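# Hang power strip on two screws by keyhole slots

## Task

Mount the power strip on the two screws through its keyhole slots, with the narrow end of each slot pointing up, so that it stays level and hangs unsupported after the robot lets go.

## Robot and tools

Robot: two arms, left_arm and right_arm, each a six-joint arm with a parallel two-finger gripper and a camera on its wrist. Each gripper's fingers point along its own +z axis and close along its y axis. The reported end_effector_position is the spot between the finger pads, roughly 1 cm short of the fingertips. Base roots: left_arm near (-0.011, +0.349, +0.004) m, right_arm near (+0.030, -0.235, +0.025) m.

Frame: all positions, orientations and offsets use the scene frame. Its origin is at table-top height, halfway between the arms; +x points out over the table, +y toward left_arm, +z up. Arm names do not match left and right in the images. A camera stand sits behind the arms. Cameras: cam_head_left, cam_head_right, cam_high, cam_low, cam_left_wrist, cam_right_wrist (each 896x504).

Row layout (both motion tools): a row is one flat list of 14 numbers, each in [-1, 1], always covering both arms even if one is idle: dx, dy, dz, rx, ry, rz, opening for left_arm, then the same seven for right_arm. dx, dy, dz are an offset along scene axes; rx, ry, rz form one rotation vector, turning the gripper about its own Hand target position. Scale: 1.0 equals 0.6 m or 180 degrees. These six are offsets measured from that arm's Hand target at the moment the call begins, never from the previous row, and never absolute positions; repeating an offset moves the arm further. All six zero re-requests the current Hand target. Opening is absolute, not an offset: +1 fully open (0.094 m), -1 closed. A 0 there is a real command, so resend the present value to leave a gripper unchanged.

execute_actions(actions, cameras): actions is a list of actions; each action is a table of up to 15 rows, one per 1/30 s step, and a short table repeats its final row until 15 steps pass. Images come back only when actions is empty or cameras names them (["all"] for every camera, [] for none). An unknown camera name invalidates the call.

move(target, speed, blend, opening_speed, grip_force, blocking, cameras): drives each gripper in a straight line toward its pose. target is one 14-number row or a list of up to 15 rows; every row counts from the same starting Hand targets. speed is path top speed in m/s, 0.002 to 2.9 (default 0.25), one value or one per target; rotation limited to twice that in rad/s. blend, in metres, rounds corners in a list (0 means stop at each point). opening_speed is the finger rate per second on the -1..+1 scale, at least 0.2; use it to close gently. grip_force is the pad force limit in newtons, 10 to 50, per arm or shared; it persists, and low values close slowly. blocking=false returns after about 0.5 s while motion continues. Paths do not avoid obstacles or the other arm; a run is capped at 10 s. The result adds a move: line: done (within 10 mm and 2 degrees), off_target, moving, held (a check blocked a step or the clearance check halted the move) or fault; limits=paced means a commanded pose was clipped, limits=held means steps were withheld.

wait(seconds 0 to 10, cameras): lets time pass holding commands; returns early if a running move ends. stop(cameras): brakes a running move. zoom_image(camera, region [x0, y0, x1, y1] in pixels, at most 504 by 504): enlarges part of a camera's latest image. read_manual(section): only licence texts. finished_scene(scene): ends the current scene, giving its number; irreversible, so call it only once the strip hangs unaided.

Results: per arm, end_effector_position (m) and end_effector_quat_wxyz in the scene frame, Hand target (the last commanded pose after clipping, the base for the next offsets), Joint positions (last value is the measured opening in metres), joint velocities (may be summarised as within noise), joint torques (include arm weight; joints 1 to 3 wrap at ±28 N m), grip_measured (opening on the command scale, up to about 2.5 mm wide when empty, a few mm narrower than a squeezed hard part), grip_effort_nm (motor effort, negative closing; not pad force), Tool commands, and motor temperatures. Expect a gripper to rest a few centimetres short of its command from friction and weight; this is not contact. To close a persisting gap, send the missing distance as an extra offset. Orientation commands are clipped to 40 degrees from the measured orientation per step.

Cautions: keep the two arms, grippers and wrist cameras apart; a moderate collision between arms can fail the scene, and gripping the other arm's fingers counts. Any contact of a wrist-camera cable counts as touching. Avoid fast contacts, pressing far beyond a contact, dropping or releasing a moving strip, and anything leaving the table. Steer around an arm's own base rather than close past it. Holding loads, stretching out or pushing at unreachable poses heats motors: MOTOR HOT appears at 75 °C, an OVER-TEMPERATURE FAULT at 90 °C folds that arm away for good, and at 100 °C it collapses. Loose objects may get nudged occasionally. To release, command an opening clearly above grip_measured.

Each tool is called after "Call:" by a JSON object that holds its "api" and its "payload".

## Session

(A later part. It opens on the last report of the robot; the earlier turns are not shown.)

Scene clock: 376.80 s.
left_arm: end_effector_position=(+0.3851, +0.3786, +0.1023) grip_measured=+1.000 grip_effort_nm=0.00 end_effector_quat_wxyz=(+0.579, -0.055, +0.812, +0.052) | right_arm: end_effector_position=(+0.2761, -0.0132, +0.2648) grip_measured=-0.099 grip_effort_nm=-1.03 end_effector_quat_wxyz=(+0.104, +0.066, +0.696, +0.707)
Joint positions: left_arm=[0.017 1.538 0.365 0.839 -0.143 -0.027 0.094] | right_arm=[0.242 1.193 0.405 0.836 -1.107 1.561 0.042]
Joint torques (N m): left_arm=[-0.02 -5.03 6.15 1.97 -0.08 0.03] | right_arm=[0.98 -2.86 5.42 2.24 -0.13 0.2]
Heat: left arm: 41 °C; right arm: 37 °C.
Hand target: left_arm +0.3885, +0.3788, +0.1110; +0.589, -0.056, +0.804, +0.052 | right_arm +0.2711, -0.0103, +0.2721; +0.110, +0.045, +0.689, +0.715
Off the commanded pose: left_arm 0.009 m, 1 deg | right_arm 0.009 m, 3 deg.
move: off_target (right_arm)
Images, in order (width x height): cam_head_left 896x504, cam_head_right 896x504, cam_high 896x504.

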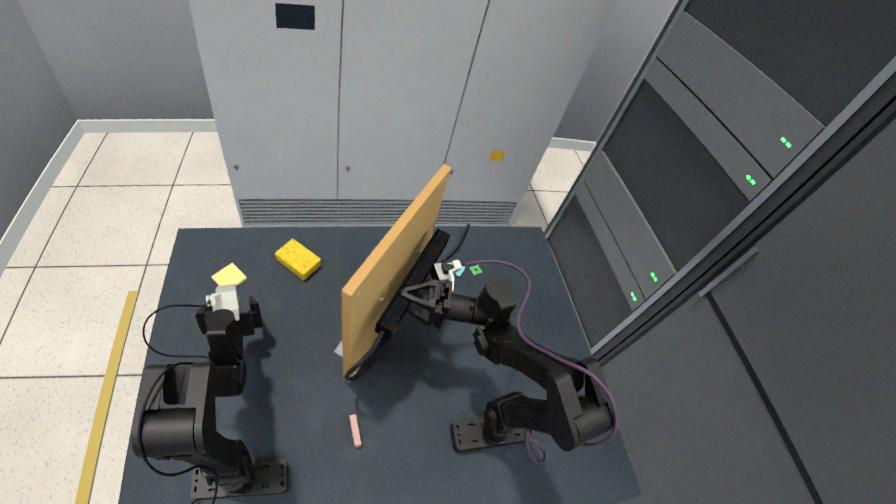

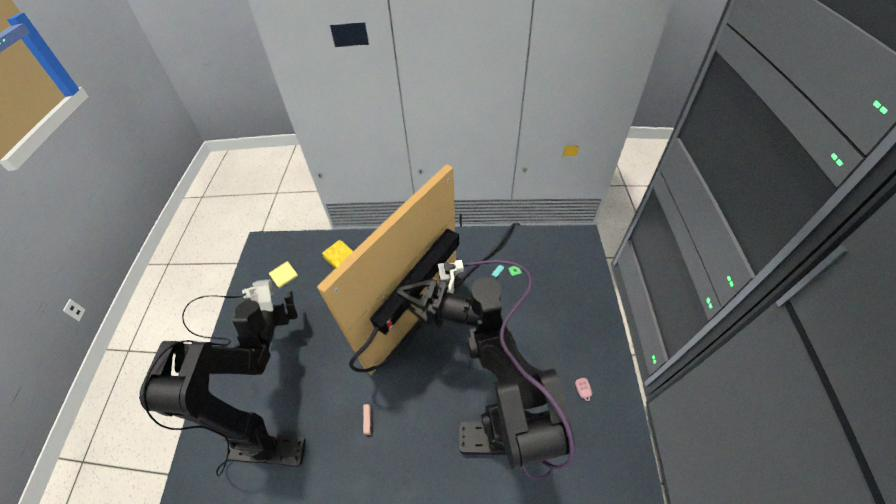

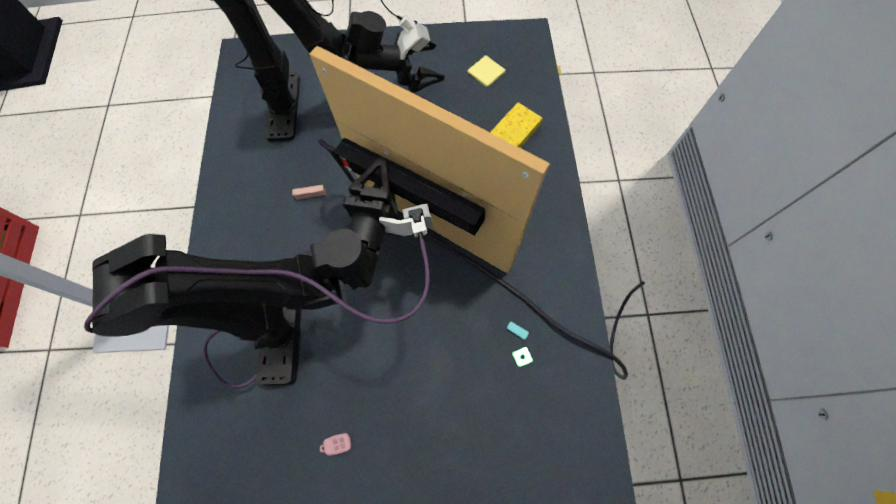

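Call:
{"api": "zoom_image", "payload": {"camera": "cam_high", "region": [315, 120, 400, 170]}}

Call:
{"api": "zoom_image", "payload": {"camera": "cam_high", "region": [440, 170, 510, 240]}}

Call:
{"api": "zoom_image", "payload": {"camera": "cam_head_right", "region": [360, 285, 420, 335]}}

Call:
{"api": "zoom_image", "payload": {"camera": "cam_head_right", "region": [415, 215, 475, 265]}}

Call:
{"api": "zoom_image", "payload": {"camera": "cam_head_left", "region": [365, 290, 425, 340]}}

Call:
{"api": "zoom_image", "payload": {"camera": "cam_head_left", "region": [405, 215, 465, 265]}}

Scaled by 5.929 from the camera's 896x504 image, which has a finer 1280x720 frame.

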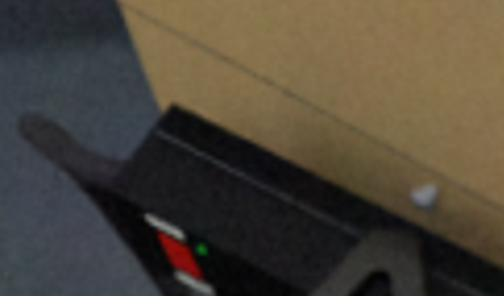

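Scaled by 7.200 from the camera's 896x504 image, which has a finer 1280x720 frame.

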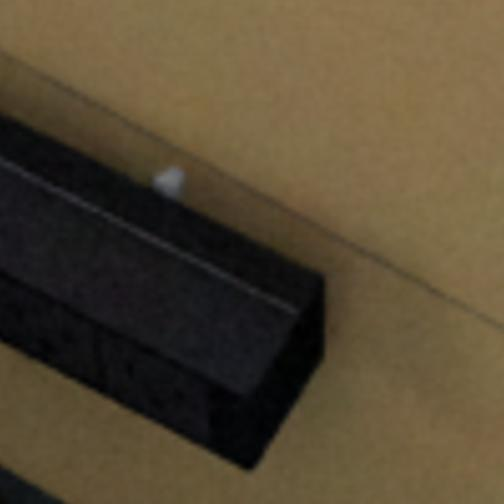

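Scaled by 8.400 from the camera's 896x504 image, which has a finer 1280x720 frame.

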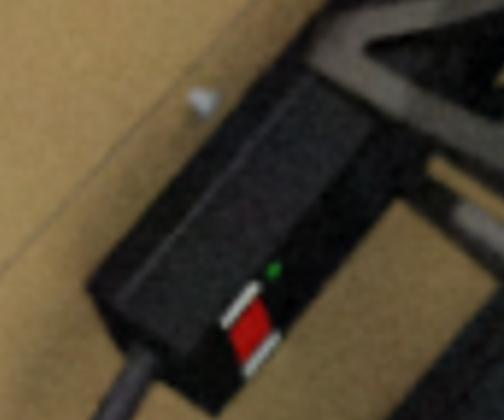

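Scaled by 8.400 from the camera's 896x504 image, which has a finer 1280x720 frame.

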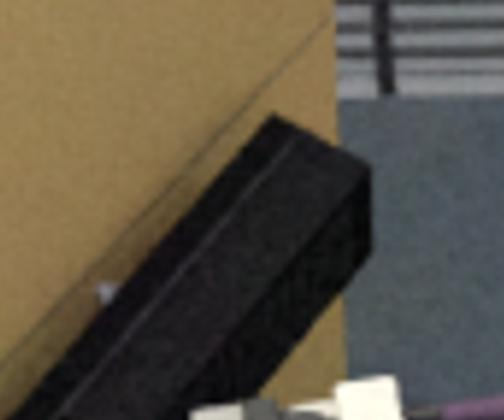

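Scaled by 8.400 from the camera's 896x504 image, which has a finer 1280x720 frame.

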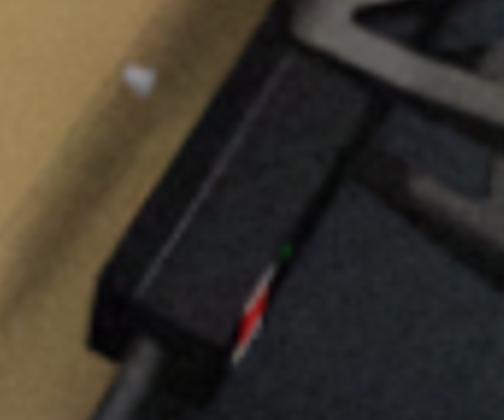

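Scaled by 8.400 from the camera's 896x504 image, which has a finer 1280x720 frame.

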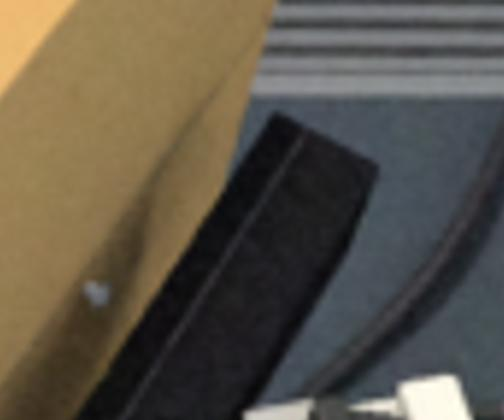

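Call:
{"api": "move", "payload": {"target": [[0,0,0,0,0,0,1, 0.0202,0.0102,-0.0138,0.0006,0.0142,0,-0.2]], "speed": [0.06], "cameras": ["cam_high","cam_head_right","cam_head_left"]}}

Call:
{"api": "zoom_image", "payload": {"camera": "cam_high", "region": [315, 120, 400, 170]}}

Call:
{"api": "zoom_image", "payload": {"camera": "cam_high", "region": [440, 170, 510, 240]}}

Call:
{"api": "zoom_image", "payload": {"camera": "cam_head_right", "region": [360, 285, 420, 335]}}

Call:
{"api": "zoom_image", "payload": {"camera": "cam_head_right", "region": [415, 215, 475, 265]}}

Call:
{"api": "zoom_image", "payload": {"camera": "cam_head_left", "region": [365, 290, 425, 340]}}

Call:
{"api": "zoom_image", "payload": {"camera": "cam_head_left", "region": [405, 215, 465, 265]}}

Scene clock: 386.93 s.
left_arm: end_effector_position=(+0.3851, +0.3786, +0.1023) grip_measured=+1.000 grip_effort_nm=0.00 end_effector_quat_wxyz=(+0.579, -0.055, +0.812, +0.052) | right_arm: end_effector_position=(+0.2837, -0.0079, +0.2484) grip_measured=-0.099 grip_effort_nm=-1.03 end_effector_quat_wxyz=(+0.080, +0.087, +0.700, +0.704)
Joint positions: left_arm=[0.017 1.538 0.365 0.839 -0.143 -0.027 0.094] | right_arm=[0.257 1.277 0.405 0.88 -1.097 1.589 0.042]
Joint torques (N m): left_arm=[-0.02 -5 6.13 1.96 -0.09 0.03] | right_arm=[1.11 -3.54 7.23 2.25 -0.1 0.12]
Motor temperatures (°C): left_arm=[26 29 41 41 27 27 26] | right_arm=[28 29 36 36 27 25 26]
Heat: left arm: 41 °C; right arm: 36 °C.
Hand target: left_arm +0.3885, +0.3788, +0.1110; +0.589, -0.056, +0.804, +0.052 | right_arm +0.2832, -0.0042, +0.2638; +0.094, +0.061, +0.690, +0.715
Off the commanded pose: left_arm 0.009 m, 1 deg | right_arm 0.016 m, 4 deg.
move: off_target (right_arm)
Images, in order (width x height): cam_head_left 896x504, cam_head_right 896x504, cam_high 896x504.

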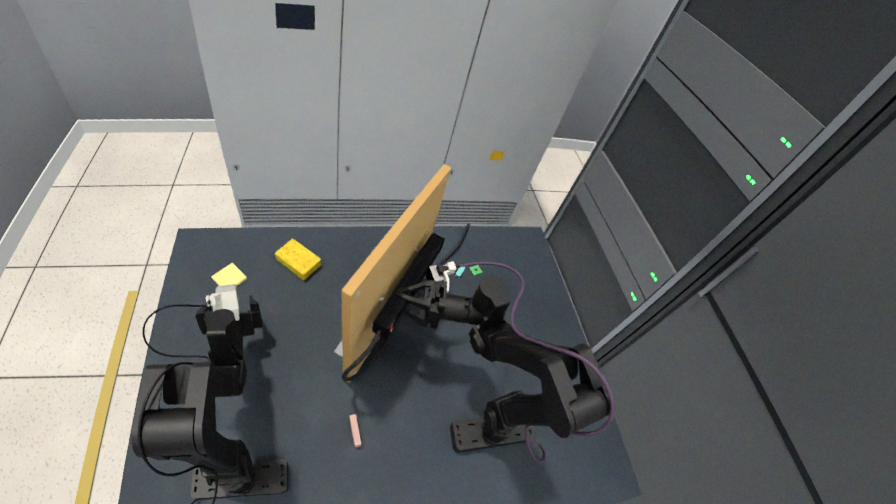

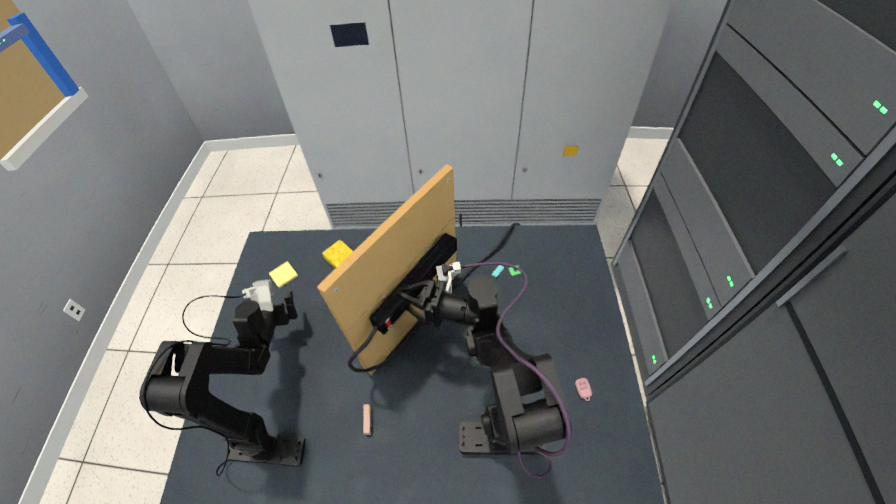

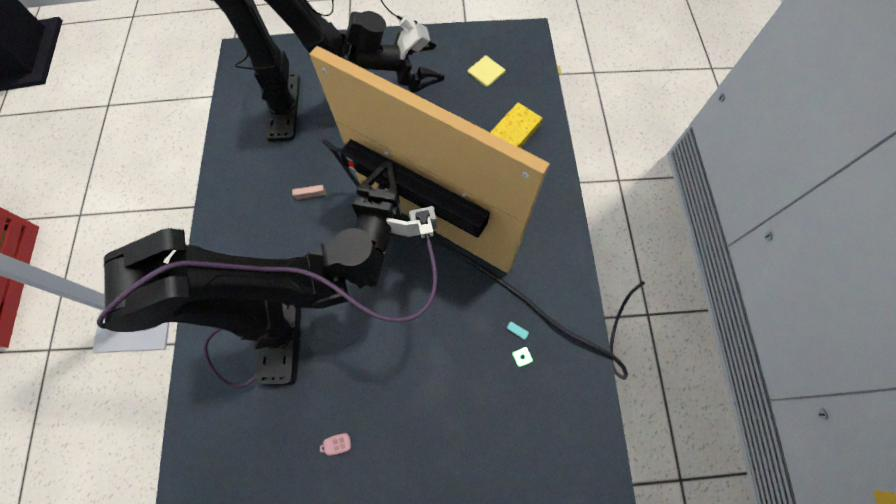

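Scaled by 5.929 from the camera's 896x504 image, which has a finer 1280x720 frame.

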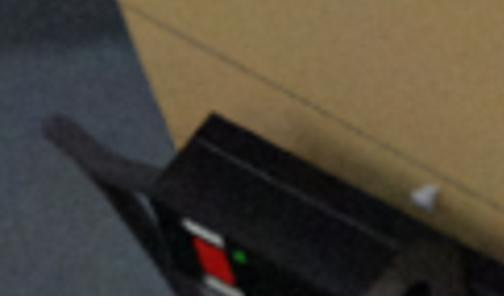

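Scaled by 7.200 from the camera's 896x504 image, which has a finer 1280x720 frame.

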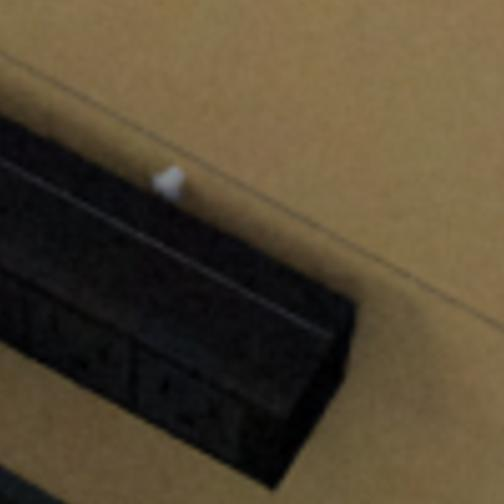

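Scaled by 8.400 from the camera's 896x504 image, which has a finer 1280x720 frame.

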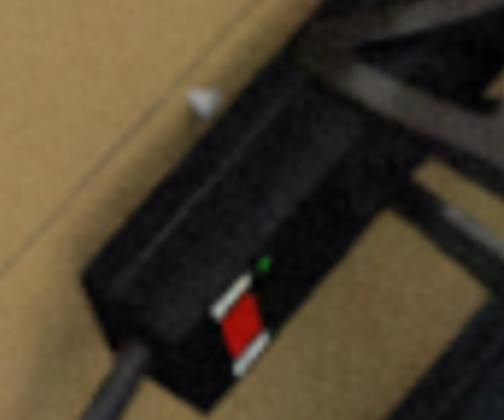

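Scaled by 8.400 from the camera's 896x504 image, which has a finer 1280x720 frame.

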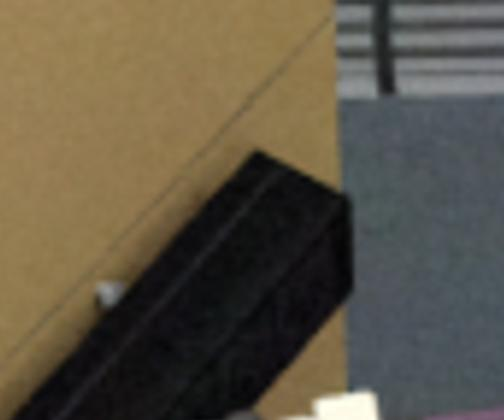

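Scaled by 8.400 from the camera's 896x504 image, which has a finer 1280x720 frame.

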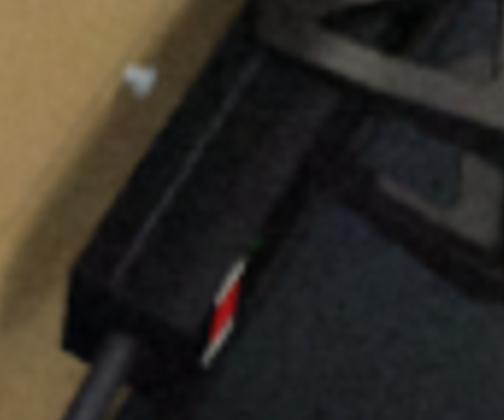

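Scaled by 8.400 from the camera's 896x504 image, which has a finer 1280x720 frame.

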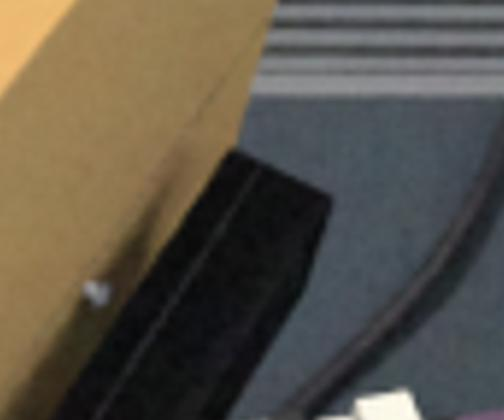

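Call:
{"api": "move", "payload": {"target": [[0,0,0,0,0,0,1, 0.0027,-0.002,0.025,0,0.003,0,-0.2]], "speed": [0.06], "cameras": []}}

Scene clock: 392.50 s.
left_arm: end_effector_position=(+0.3851, +0.3786, +0.1023) grip_measured=+1.000 grip_effort_nm=0.00 end_effector_quat_wxyz=(+0.579, -0.055, +0.812, +0.052) | right_arm: end_effector_position=(+0.2857, -0.0074, +0.2513) grip_measured=-0.099 grip_effort_nm=-1.03 end_effector_quat_wxyz=(+0.070, +0.097, +0.702, +0.702)
Joint positions: left_arm=[0.017 1.538 0.365 0.839 -0.143 -0.027 0.094] | right_arm=[0.257 1.267 0.428 0.826 -1.097 1.598 0.042]
Joint torques (N m): left_arm=[-0.03 -5.03 6.13 1.96 -0.08 0.03] | right_arm=[0.43 -6.46 9.07 1.9 -0.14 0.15]
Heat: left arm: 42 °C; right arm: 37 °C.
Hand target: left_arm +0.3885, +0.3788, +0.1110; +0.589, -0.056, +0.804, +0.052 | right_arm +0.2848, -0.0054, +0.2788; +0.091, +0.064, +0.691, +0.714
Off the commanded pose: left_arm 0.009 m, 1 deg | right_arm 0.028 m, 5 deg.
move: off_target (right_arm)
No camera images: "cameras" was empty.

Call:
{"api": "move", "payload": {"target": [[0,0,0,0,0,0,1, 0,0,0.0085,0,0,0,-0.2]], "speed": [0.06], "cameras": ["cam_high","cam_head_right","cam_head_left"]}}

Call:
{"api": "zoom_image", "payload": {"camera": "cam_high", "region": [330, 125, 400, 165]}}

Call:
{"api": "zoom_image", "payload": {"camera": "cam_high", "region": [450, 175, 510, 235]}}

Call:
{"api": "zoom_image", "payload": {"camera": "cam_head_right", "region": [360, 285, 420, 335]}}

Call:
{"api": "zoom_image", "payload": {"camera": "cam_head_right", "region": [415, 215, 475, 265]}}

Call:
{"api": "zoom_image", "payload": {"camera": "cam_head_left", "region": [365, 290, 425, 340]}}

Call:
{"api": "zoom_image", "payload": {"camera": "cam_head_left", "region": [405, 215, 465, 265]}}

Scene clock: 394.53 s.
left_arm: end_effector_position=(+0.3851, +0.3786, +0.1023) grip_measured=+1.000 grip_effort_nm=0.00 end_effector_quat_wxyz=(+0.579, -0.055, +0.812, +0.052) | right_arm: end_effector_position=(+0.2860, -0.0073, +0.2555) grip_measured=-0.099 grip_effort_nm=-1.03 end_effector_quat_wxyz=(+0.069, +0.098, +0.703, +0.701)
Joint positions: left_arm=[0.017 1.538 0.365 0.839 -0.143 -0.027 0.094] | right_arm=[0.257 1.253 0.441 0.797 -1.097 1.598 0.042]
Joint torques (N m): left_arm=[-0.03 -5.03 6.15 1.96 -0.08 0.03] | right_arm=[0.47 -6.32 9.33 1.9 -0.15 0.13]
Heat: left arm: 42 °C; right arm: 37 °C.
Hand target: left_arm +0.3885, +0.3788, +0.1110; +0.589, -0.056, +0.804, +0.052 | right_arm +0.2848, -0.0054, +0.2838; +0.091, +0.064, +0.691, +0.714
Off the commanded pose: left_arm 0.009 m, 1 deg | right_arm 0.029 m, 5 deg.
move: off_target (right_arm)
Images, in order (width x height): cam_head_left 896x504, cam_head_right 896x504, cam_high 896x504.

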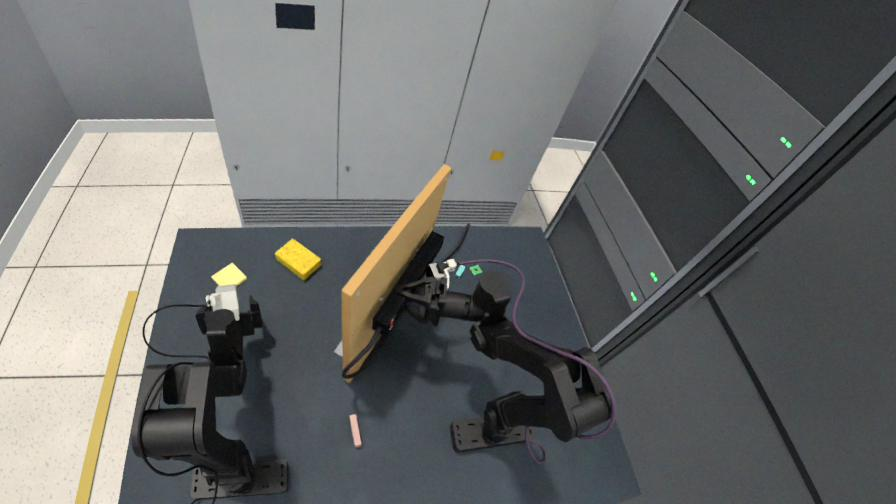

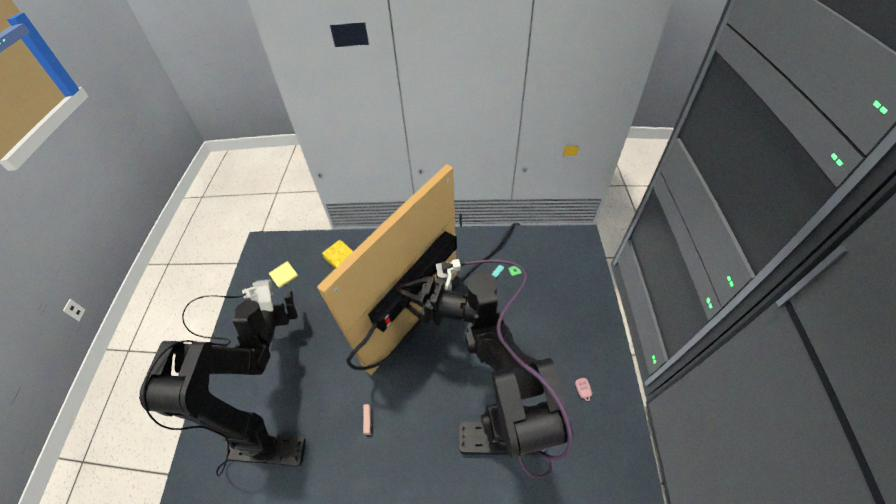

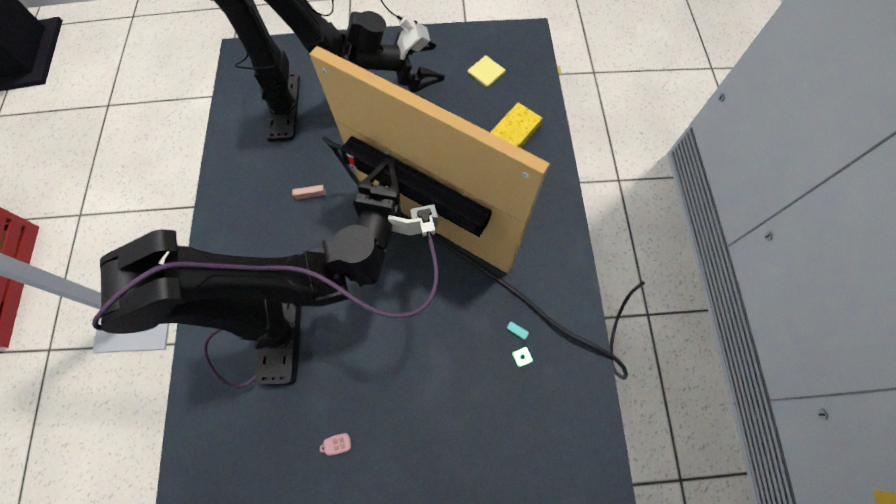

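Scaled by 7.200 from the camera's 896x504 image, which has a finer 1280x720 frame.

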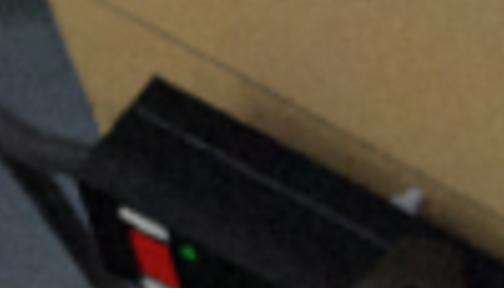

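Scaled by 8.400 from the camera's 896x504 image, which has a finer 1280x720 frame.

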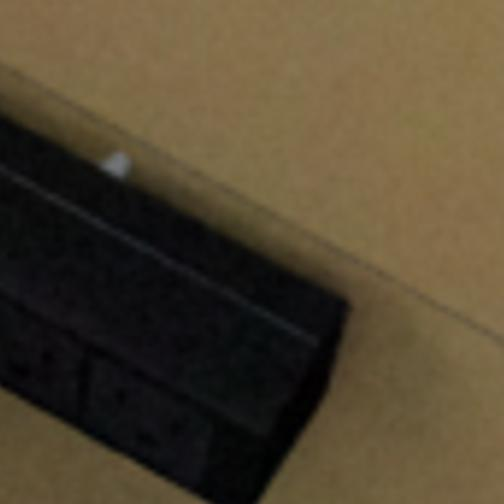

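Scaled by 8.400 from the camera's 896x504 image, which has a finer 1280x720 frame.

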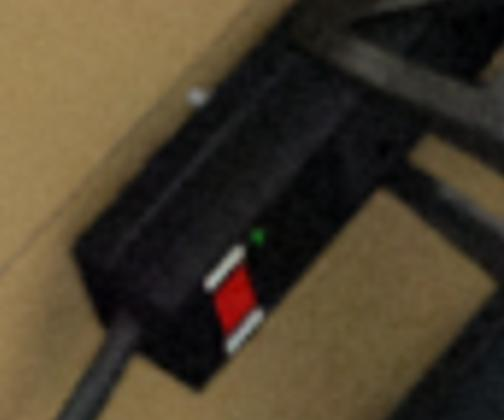

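Scaled by 8.400 from the camera's 896x504 image, which has a finer 1280x720 frame.

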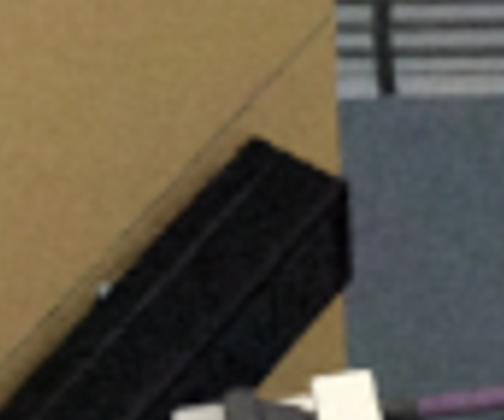

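Scaled by 8.400 from the camera's 896x504 image, which has a finer 1280x720 frame.

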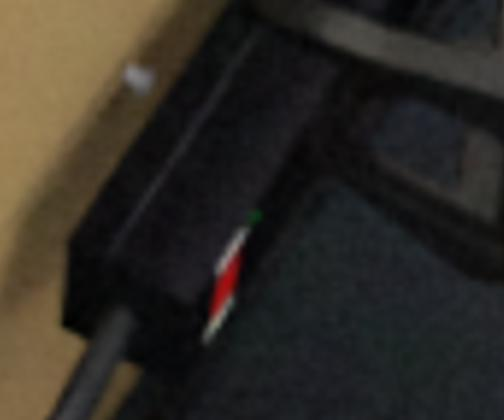

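Scaled by 8.400 from the camera's 896x504 image, which has a finer 1280x720 frame.

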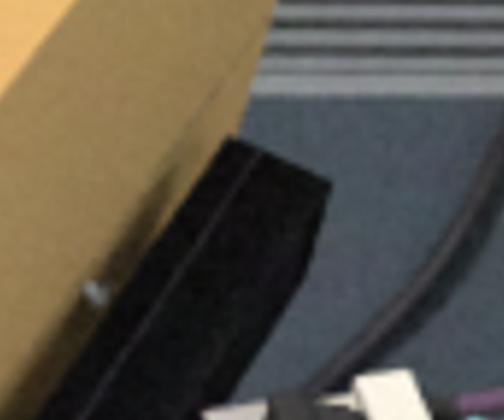

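Call:
{"api": "move", "payload": {"target": [[0,0,0,0,0,0,1, 0,0,0.004,0,0,0,-0.2],[0,0,0,0,0,0,1, 0.0087,0.0122,0.004,0,0,0,-0.2]], "speed": [0.04,0.04], "cameras": ["cam_high","cam_head_right","cam_head_left"]}}

Call:
{"api": "zoom_image", "payload": {"camera": "cam_high", "region": [330, 125, 400, 165]}}

Call:
{"api": "zoom_image", "payload": {"camera": "cam_high", "region": [450, 175, 510, 235]}}

Call:
{"api": "zoom_image", "payload": {"camera": "cam_head_right", "region": [360, 285, 420, 335]}}

Call:
{"api": "zoom_image", "payload": {"camera": "cam_head_right", "region": [415, 215, 475, 265]}}

Call:
{"api": "zoom_image", "payload": {"camera": "cam_head_left", "region": [365, 290, 425, 340]}}

Call:
{"api": "zoom_image", "payload": {"camera": "cam_head_left", "region": [405, 215, 465, 265]}}

Scene clock: 401.70 s.
left_arm: end_effector_position=(+0.3851, +0.3786, +0.1023) grip_measured=+1.000 grip_effort_nm=0.00 end_effector_quat_wxyz=(+0.579, -0.055, +0.812, +0.052) | right_arm: end_effector_position=(+0.2880, -0.0027, +0.2659) grip_measured=-0.099 grip_effort_nm=-1.03 end_effector_quat_wxyz=(+0.076, +0.091, +0.700, +0.704)
Joint positions: left_arm=[0.017 1.538 0.365 0.839 -0.143 -0.027 0.094] | right_arm=[0.275 1.246 0.47 0.783 -1.079 1.598 0.042]
Joint torques (N m): left_arm=[-0.05 -5.03 6.15 1.96 -0.08 0.03] | right_arm=[0.85 -3.52 9.55 2.05 -0.08 0.11]
Heat: left arm: 42 °C; right arm: 39 °C.
Hand target: left_arm +0.3885, +0.3788, +0.1110; +0.589, -0.056, +0.804, +0.052 | right_arm +0.2900, +0.0019, +0.2863; +0.091, +0.064, +0.691, +0.714
Off the commanded pose: left_arm 0.009 m, 1 deg | right_arm 0.021 m, 4 deg.
move: off_target (right_arm)
Images, in order (width x height): cam_head_left 896x504, cam_head_right 896x504, cam_high 896x504.

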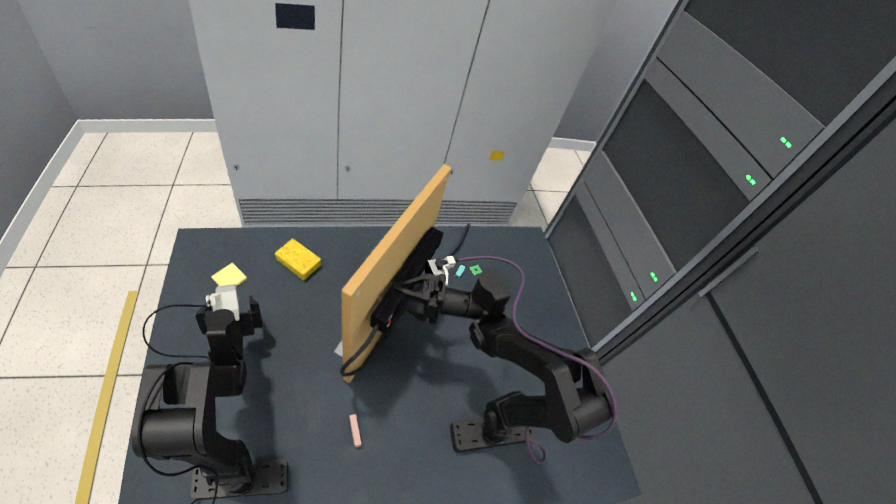

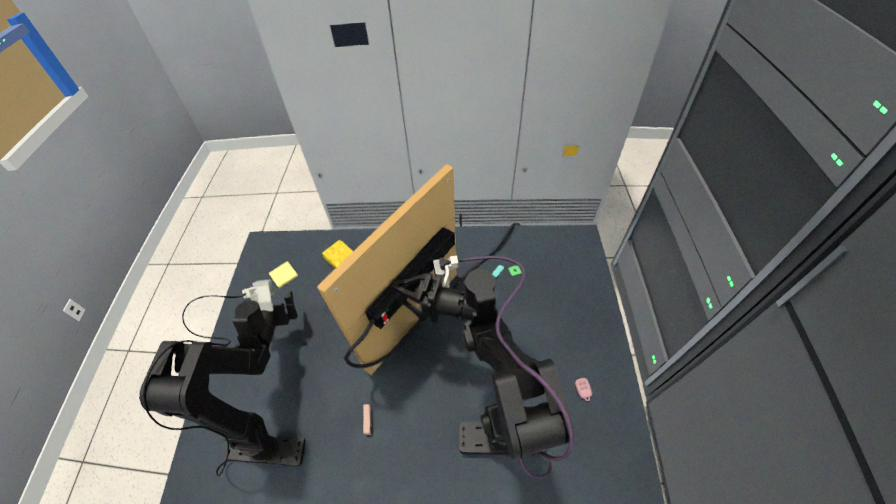

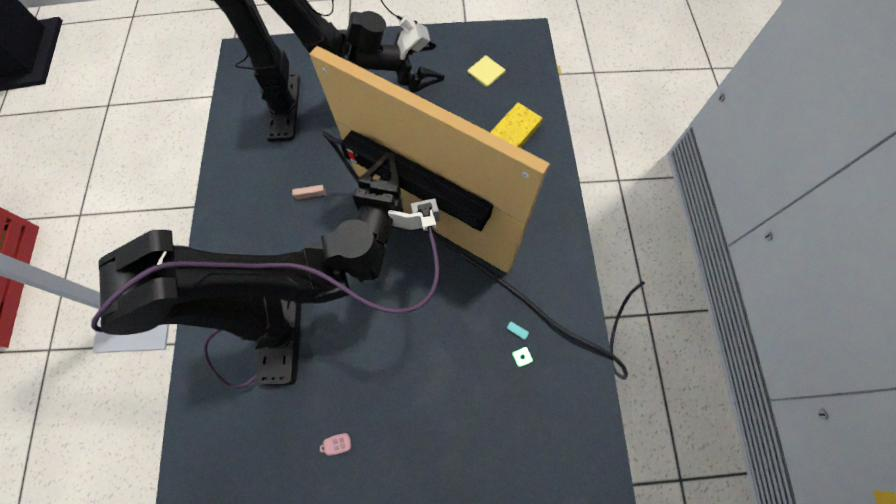

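Scaled by 7.200 from the camera's 896x504 image, which has a finer 1280x720 frame.

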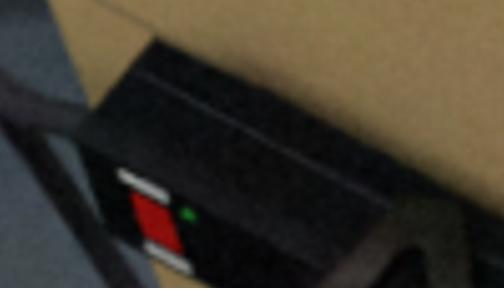

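Scaled by 8.400 from the camera's 896x504 image, which has a finer 1280x720 frame.

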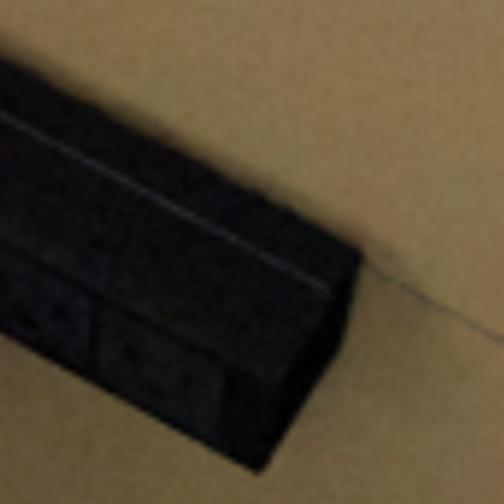

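Scaled by 8.400 from the camera's 896x504 image, which has a finer 1280x720 frame.

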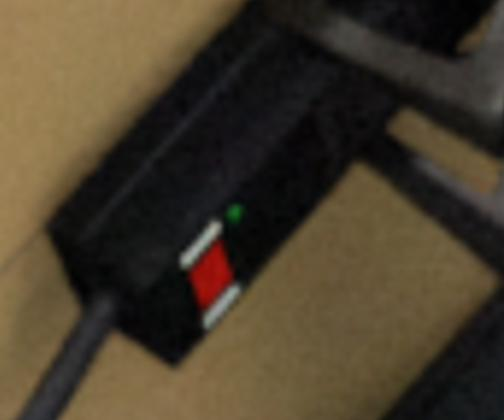

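Scaled by 8.400 from the camera's 896x504 image, which has a finer 1280x720 frame.

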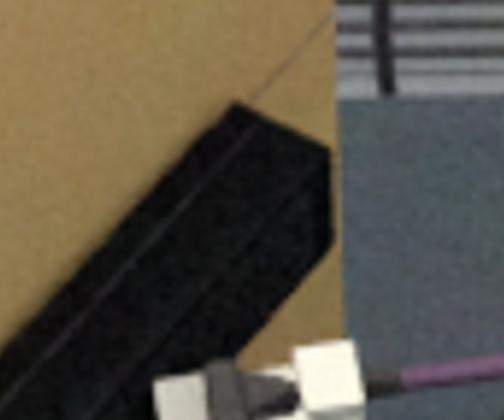

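Scaled by 8.400 from the camera's 896x504 image, which has a finer 1280x720 frame.

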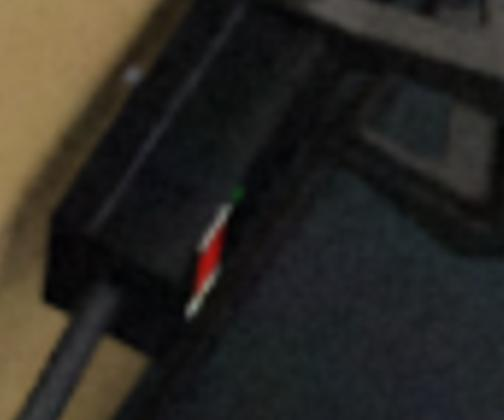

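Scaled by 8.400 from the camera's 896x504 image, which has a finer 1280x720 frame.

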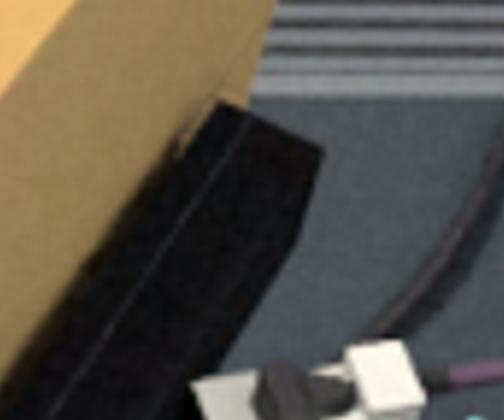

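Call:
{"api": "move", "payload": {"target": [[0,0,0,0,0,0,1, 0.001,-0.0008,-0.031,0,0,0,-0.2]], "speed": [0.05], "cameras": []}}

Scene clock: 403.33 s.
left_arm: end_effector_position=(+0.3851, +0.3786, +0.1023) grip_measured=+1.000 grip_effort_nm=0.00 end_effector_quat_wxyz=(+0.579, -0.055, +0.812, +0.052) | right_arm: end_effector_position=(+0.2929, -0.0015, +0.2573) grip_measured=-0.099 grip_effort_nm=-1.03 end_effector_quat_wxyz=(+0.077, +0.090, +0.700, +0.704)
Joint positions: left_arm=[0.017 1.538 0.365 0.839 -0.143 -0.027 0.094] | right_arm=[0.275 1.298 0.462 0.842 -1.078 1.595 0.042]
Joint torques (N m): left_arm=[-0.02 -5.04 6.15 1.96 -0.08 0.03] | right_arm=[0.7 -3.36 6.06 2.33 -0.12 0.11]
Heat: left arm: 42 °C; right arm: 39 °C.
Hand target: left_arm +0.3885, +0.3788, +0.1110; +0.589, -0.056, +0.804, +0.052 | right_arm +0.2906, +0.0014, +0.2676; +0.091, +0.065, +0.691, +0.714
Off the commanded pose: left_arm 0.009 m, 1 deg | right_arm 0.011 m, 4 deg.
move: off_target (right_arm)
No camera images: "cameras" was empty.

Call:
{"api": "execute_actions", "payload": {"actions": [], "cameras": ["cam_high","cam_head_right","cam_head_left"]}}

Call:
{"api": "zoom_image", "payload": {"camera": "cam_high", "region": [330, 125, 400, 165]}}

Call:
{"api": "zoom_image", "payload": {"camera": "cam_high", "region": [450, 175, 510, 235]}}

Call:
{"api": "zoom_image", "payload": {"camera": "cam_head_right", "region": [360, 285, 420, 335]}}

Call:
{"api": "zoom_image", "payload": {"camera": "cam_head_right", "region": [415, 215, 475, 265]}}

Call:
{"api": "zoom_image", "payload": {"camera": "cam_head_left", "region": [365, 290, 425, 340]}}

Call:
{"api": "zoom_image", "payload": {"camera": "cam_head_left", "region": [405, 215, 465, 265]}}

Scene clock: 404.53 s.
left_arm: end_effector_position=(+0.3851, +0.3786, +0.1023) grip_measured=+1.000 grip_effort_nm=0.00 end_effector_quat_wxyz=(+0.579, -0.055, +0.812, +0.052) | right_arm: end_effector_position=(+0.2929, -0.0015, +0.2573) grip_measured=-0.099 grip_effort_nm=-1.03 end_effector_quat_wxyz=(+0.077, +0.090, +0.700, +0.704)
Joint positions: left_arm=[0.017 1.538 0.365 0.839 -0.143 -0.027 0.094] | right_arm=[0.275 1.298 0.462 0.842 -1.078 1.595 0.042]
Joint velocities: within noise
Joint torques (N m): left_arm=[-0.02 -5.03 6.13 1.97 -0.08 0.03] | right_arm=[0.95 -3.52 6.22 2.36 -0.08 0.06]
Motor temperatures (°C): left_arm=[26 29 42 42 27 27 26] | right_arm=[28 29 39 35 27 25 26]
Heat: left arm: 42 °C; right arm: 39 °C.
Hand target: left_arm +0.3885, +0.3788, +0.1110; +0.589, -0.056, +0.804, +0.052 | right_arm +0.2906, +0.0014, +0.2676; +0.091, +0.065, +0.691, +0.714
Tool commands: left_gripper/opening=+1.0 right_gripper/opening=-0.2
Off the commanded pose: left_arm 0.009 m, 1 deg | right_arm 0.011 m, 4 deg.
Images, in order (width x height): cam_head_left 896x504, cam_head_right 896x504, cam_high 896x504.

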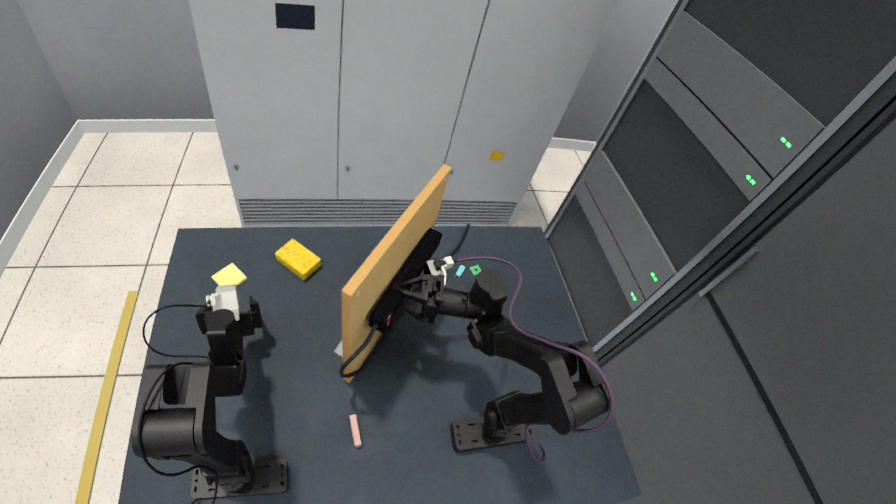

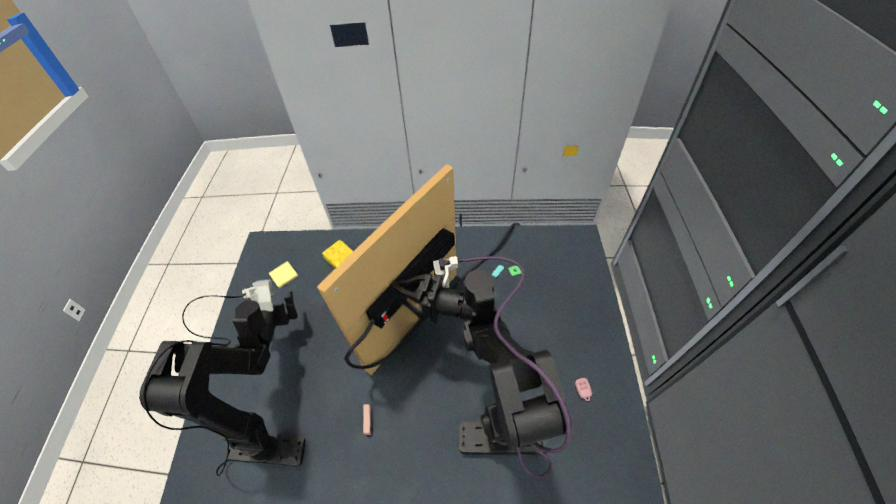

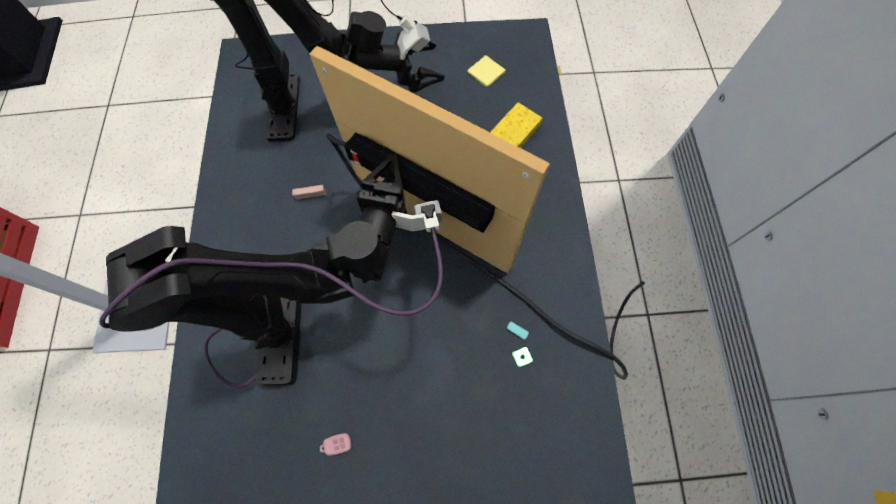

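Scaled by 7.200 from the camera's 896x504 image, which has a finer 1280x720 frame.

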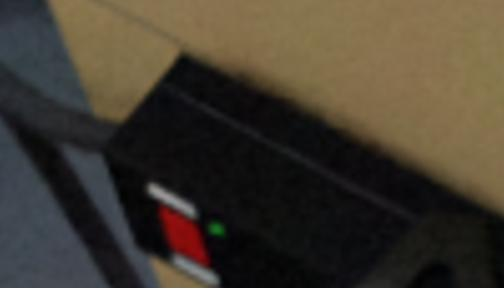

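Scaled by 8.400 from the camera's 896x504 image, which has a finer 1280x720 frame.

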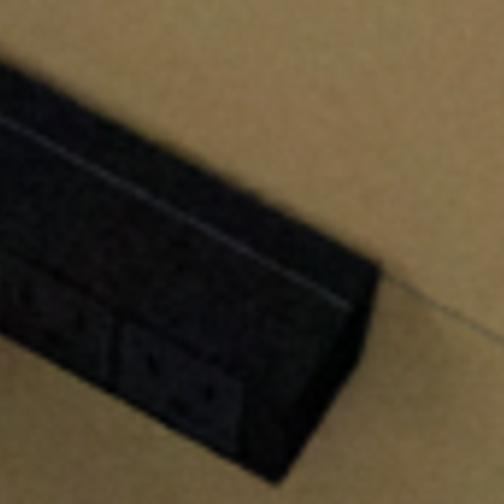

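Scaled by 8.400 from the camera's 896x504 image, which has a finer 1280x720 frame.

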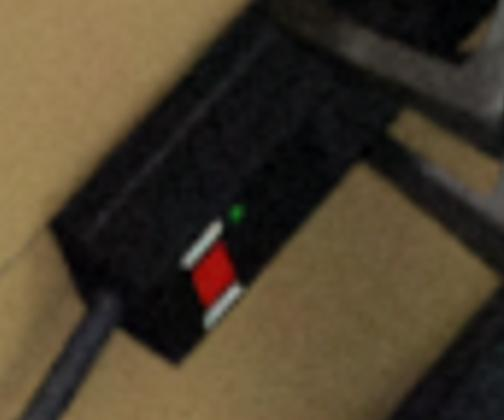

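Scaled by 8.400 from the camera's 896x504 image, which has a finer 1280x720 frame.

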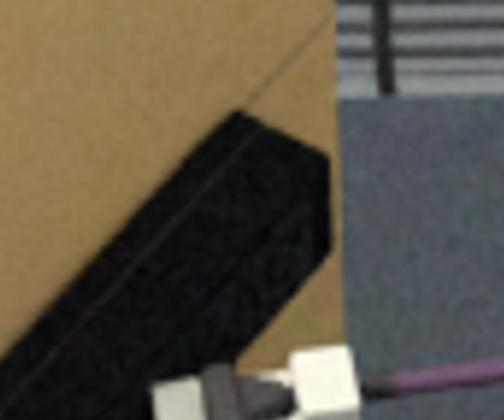

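Scaled by 8.400 from the camera's 896x504 image, which has a finer 1280x720 frame.

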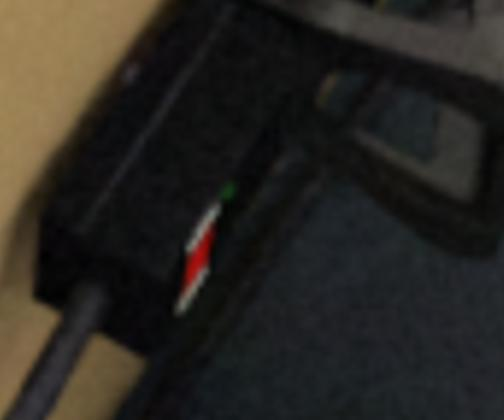

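Scaled by 8.400 from the camera's 896x504 image, which has a finer 1280x720 frame.

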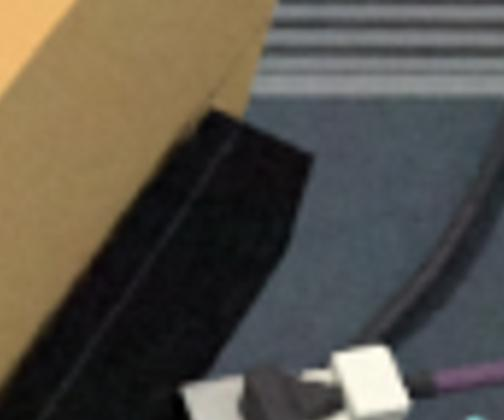

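Call:
{"api": "move", "payload": {"target": [[0,0,0,0,0,0,1, -0.0008,0.0072,0,0,0,0,-0.2]], "speed": [0.03], "cameras": []}}

Scene clock: 407.87 s.
left_arm: end_effector_position=(+0.3851, +0.3786, +0.1023) grip_measured=+1.000 grip_effort_nm=0.00 end_effector_quat_wxyz=(+0.579, -0.055, +0.812, +0.052) | right_arm: end_effector_position=(+0.2934, -0.0002, +0.2572) grip_measured=-0.099 grip_effort_nm=-1.03 end_effector_quat_wxyz=(+0.081, +0.092, +0.700, +0.704)
Joint positions: left_arm=[0.017 1.538 0.365 0.839 -0.143 -0.027 0.094] | right_arm=[0.283 1.298 0.46 0.847 -1.064 1.595 0.042]
Joint torques (N m): left_arm=[-0.03 -5.03 6.15 1.96 -0.08 0.03] | right_arm=[1.72 -3.28 6.39 2.33 -0.08 0.09]
Heat: left arm: 42 °C; right arm: 38 °C.
Hand target: left_arm +0.3885, +0.3788, +0.1110; +0.589, -0.056, +0.804, +0.052 | right_arm +0.2901, +0.0058, +0.2677; +0.091, +0.064, +0.691, +0.714
Off the commanded pose: left_arm 0.009 m, 1 deg | right_arm 0.012 m, 4 deg.
move: off_target (right_arm)
No camera images: "cameras" was empty.


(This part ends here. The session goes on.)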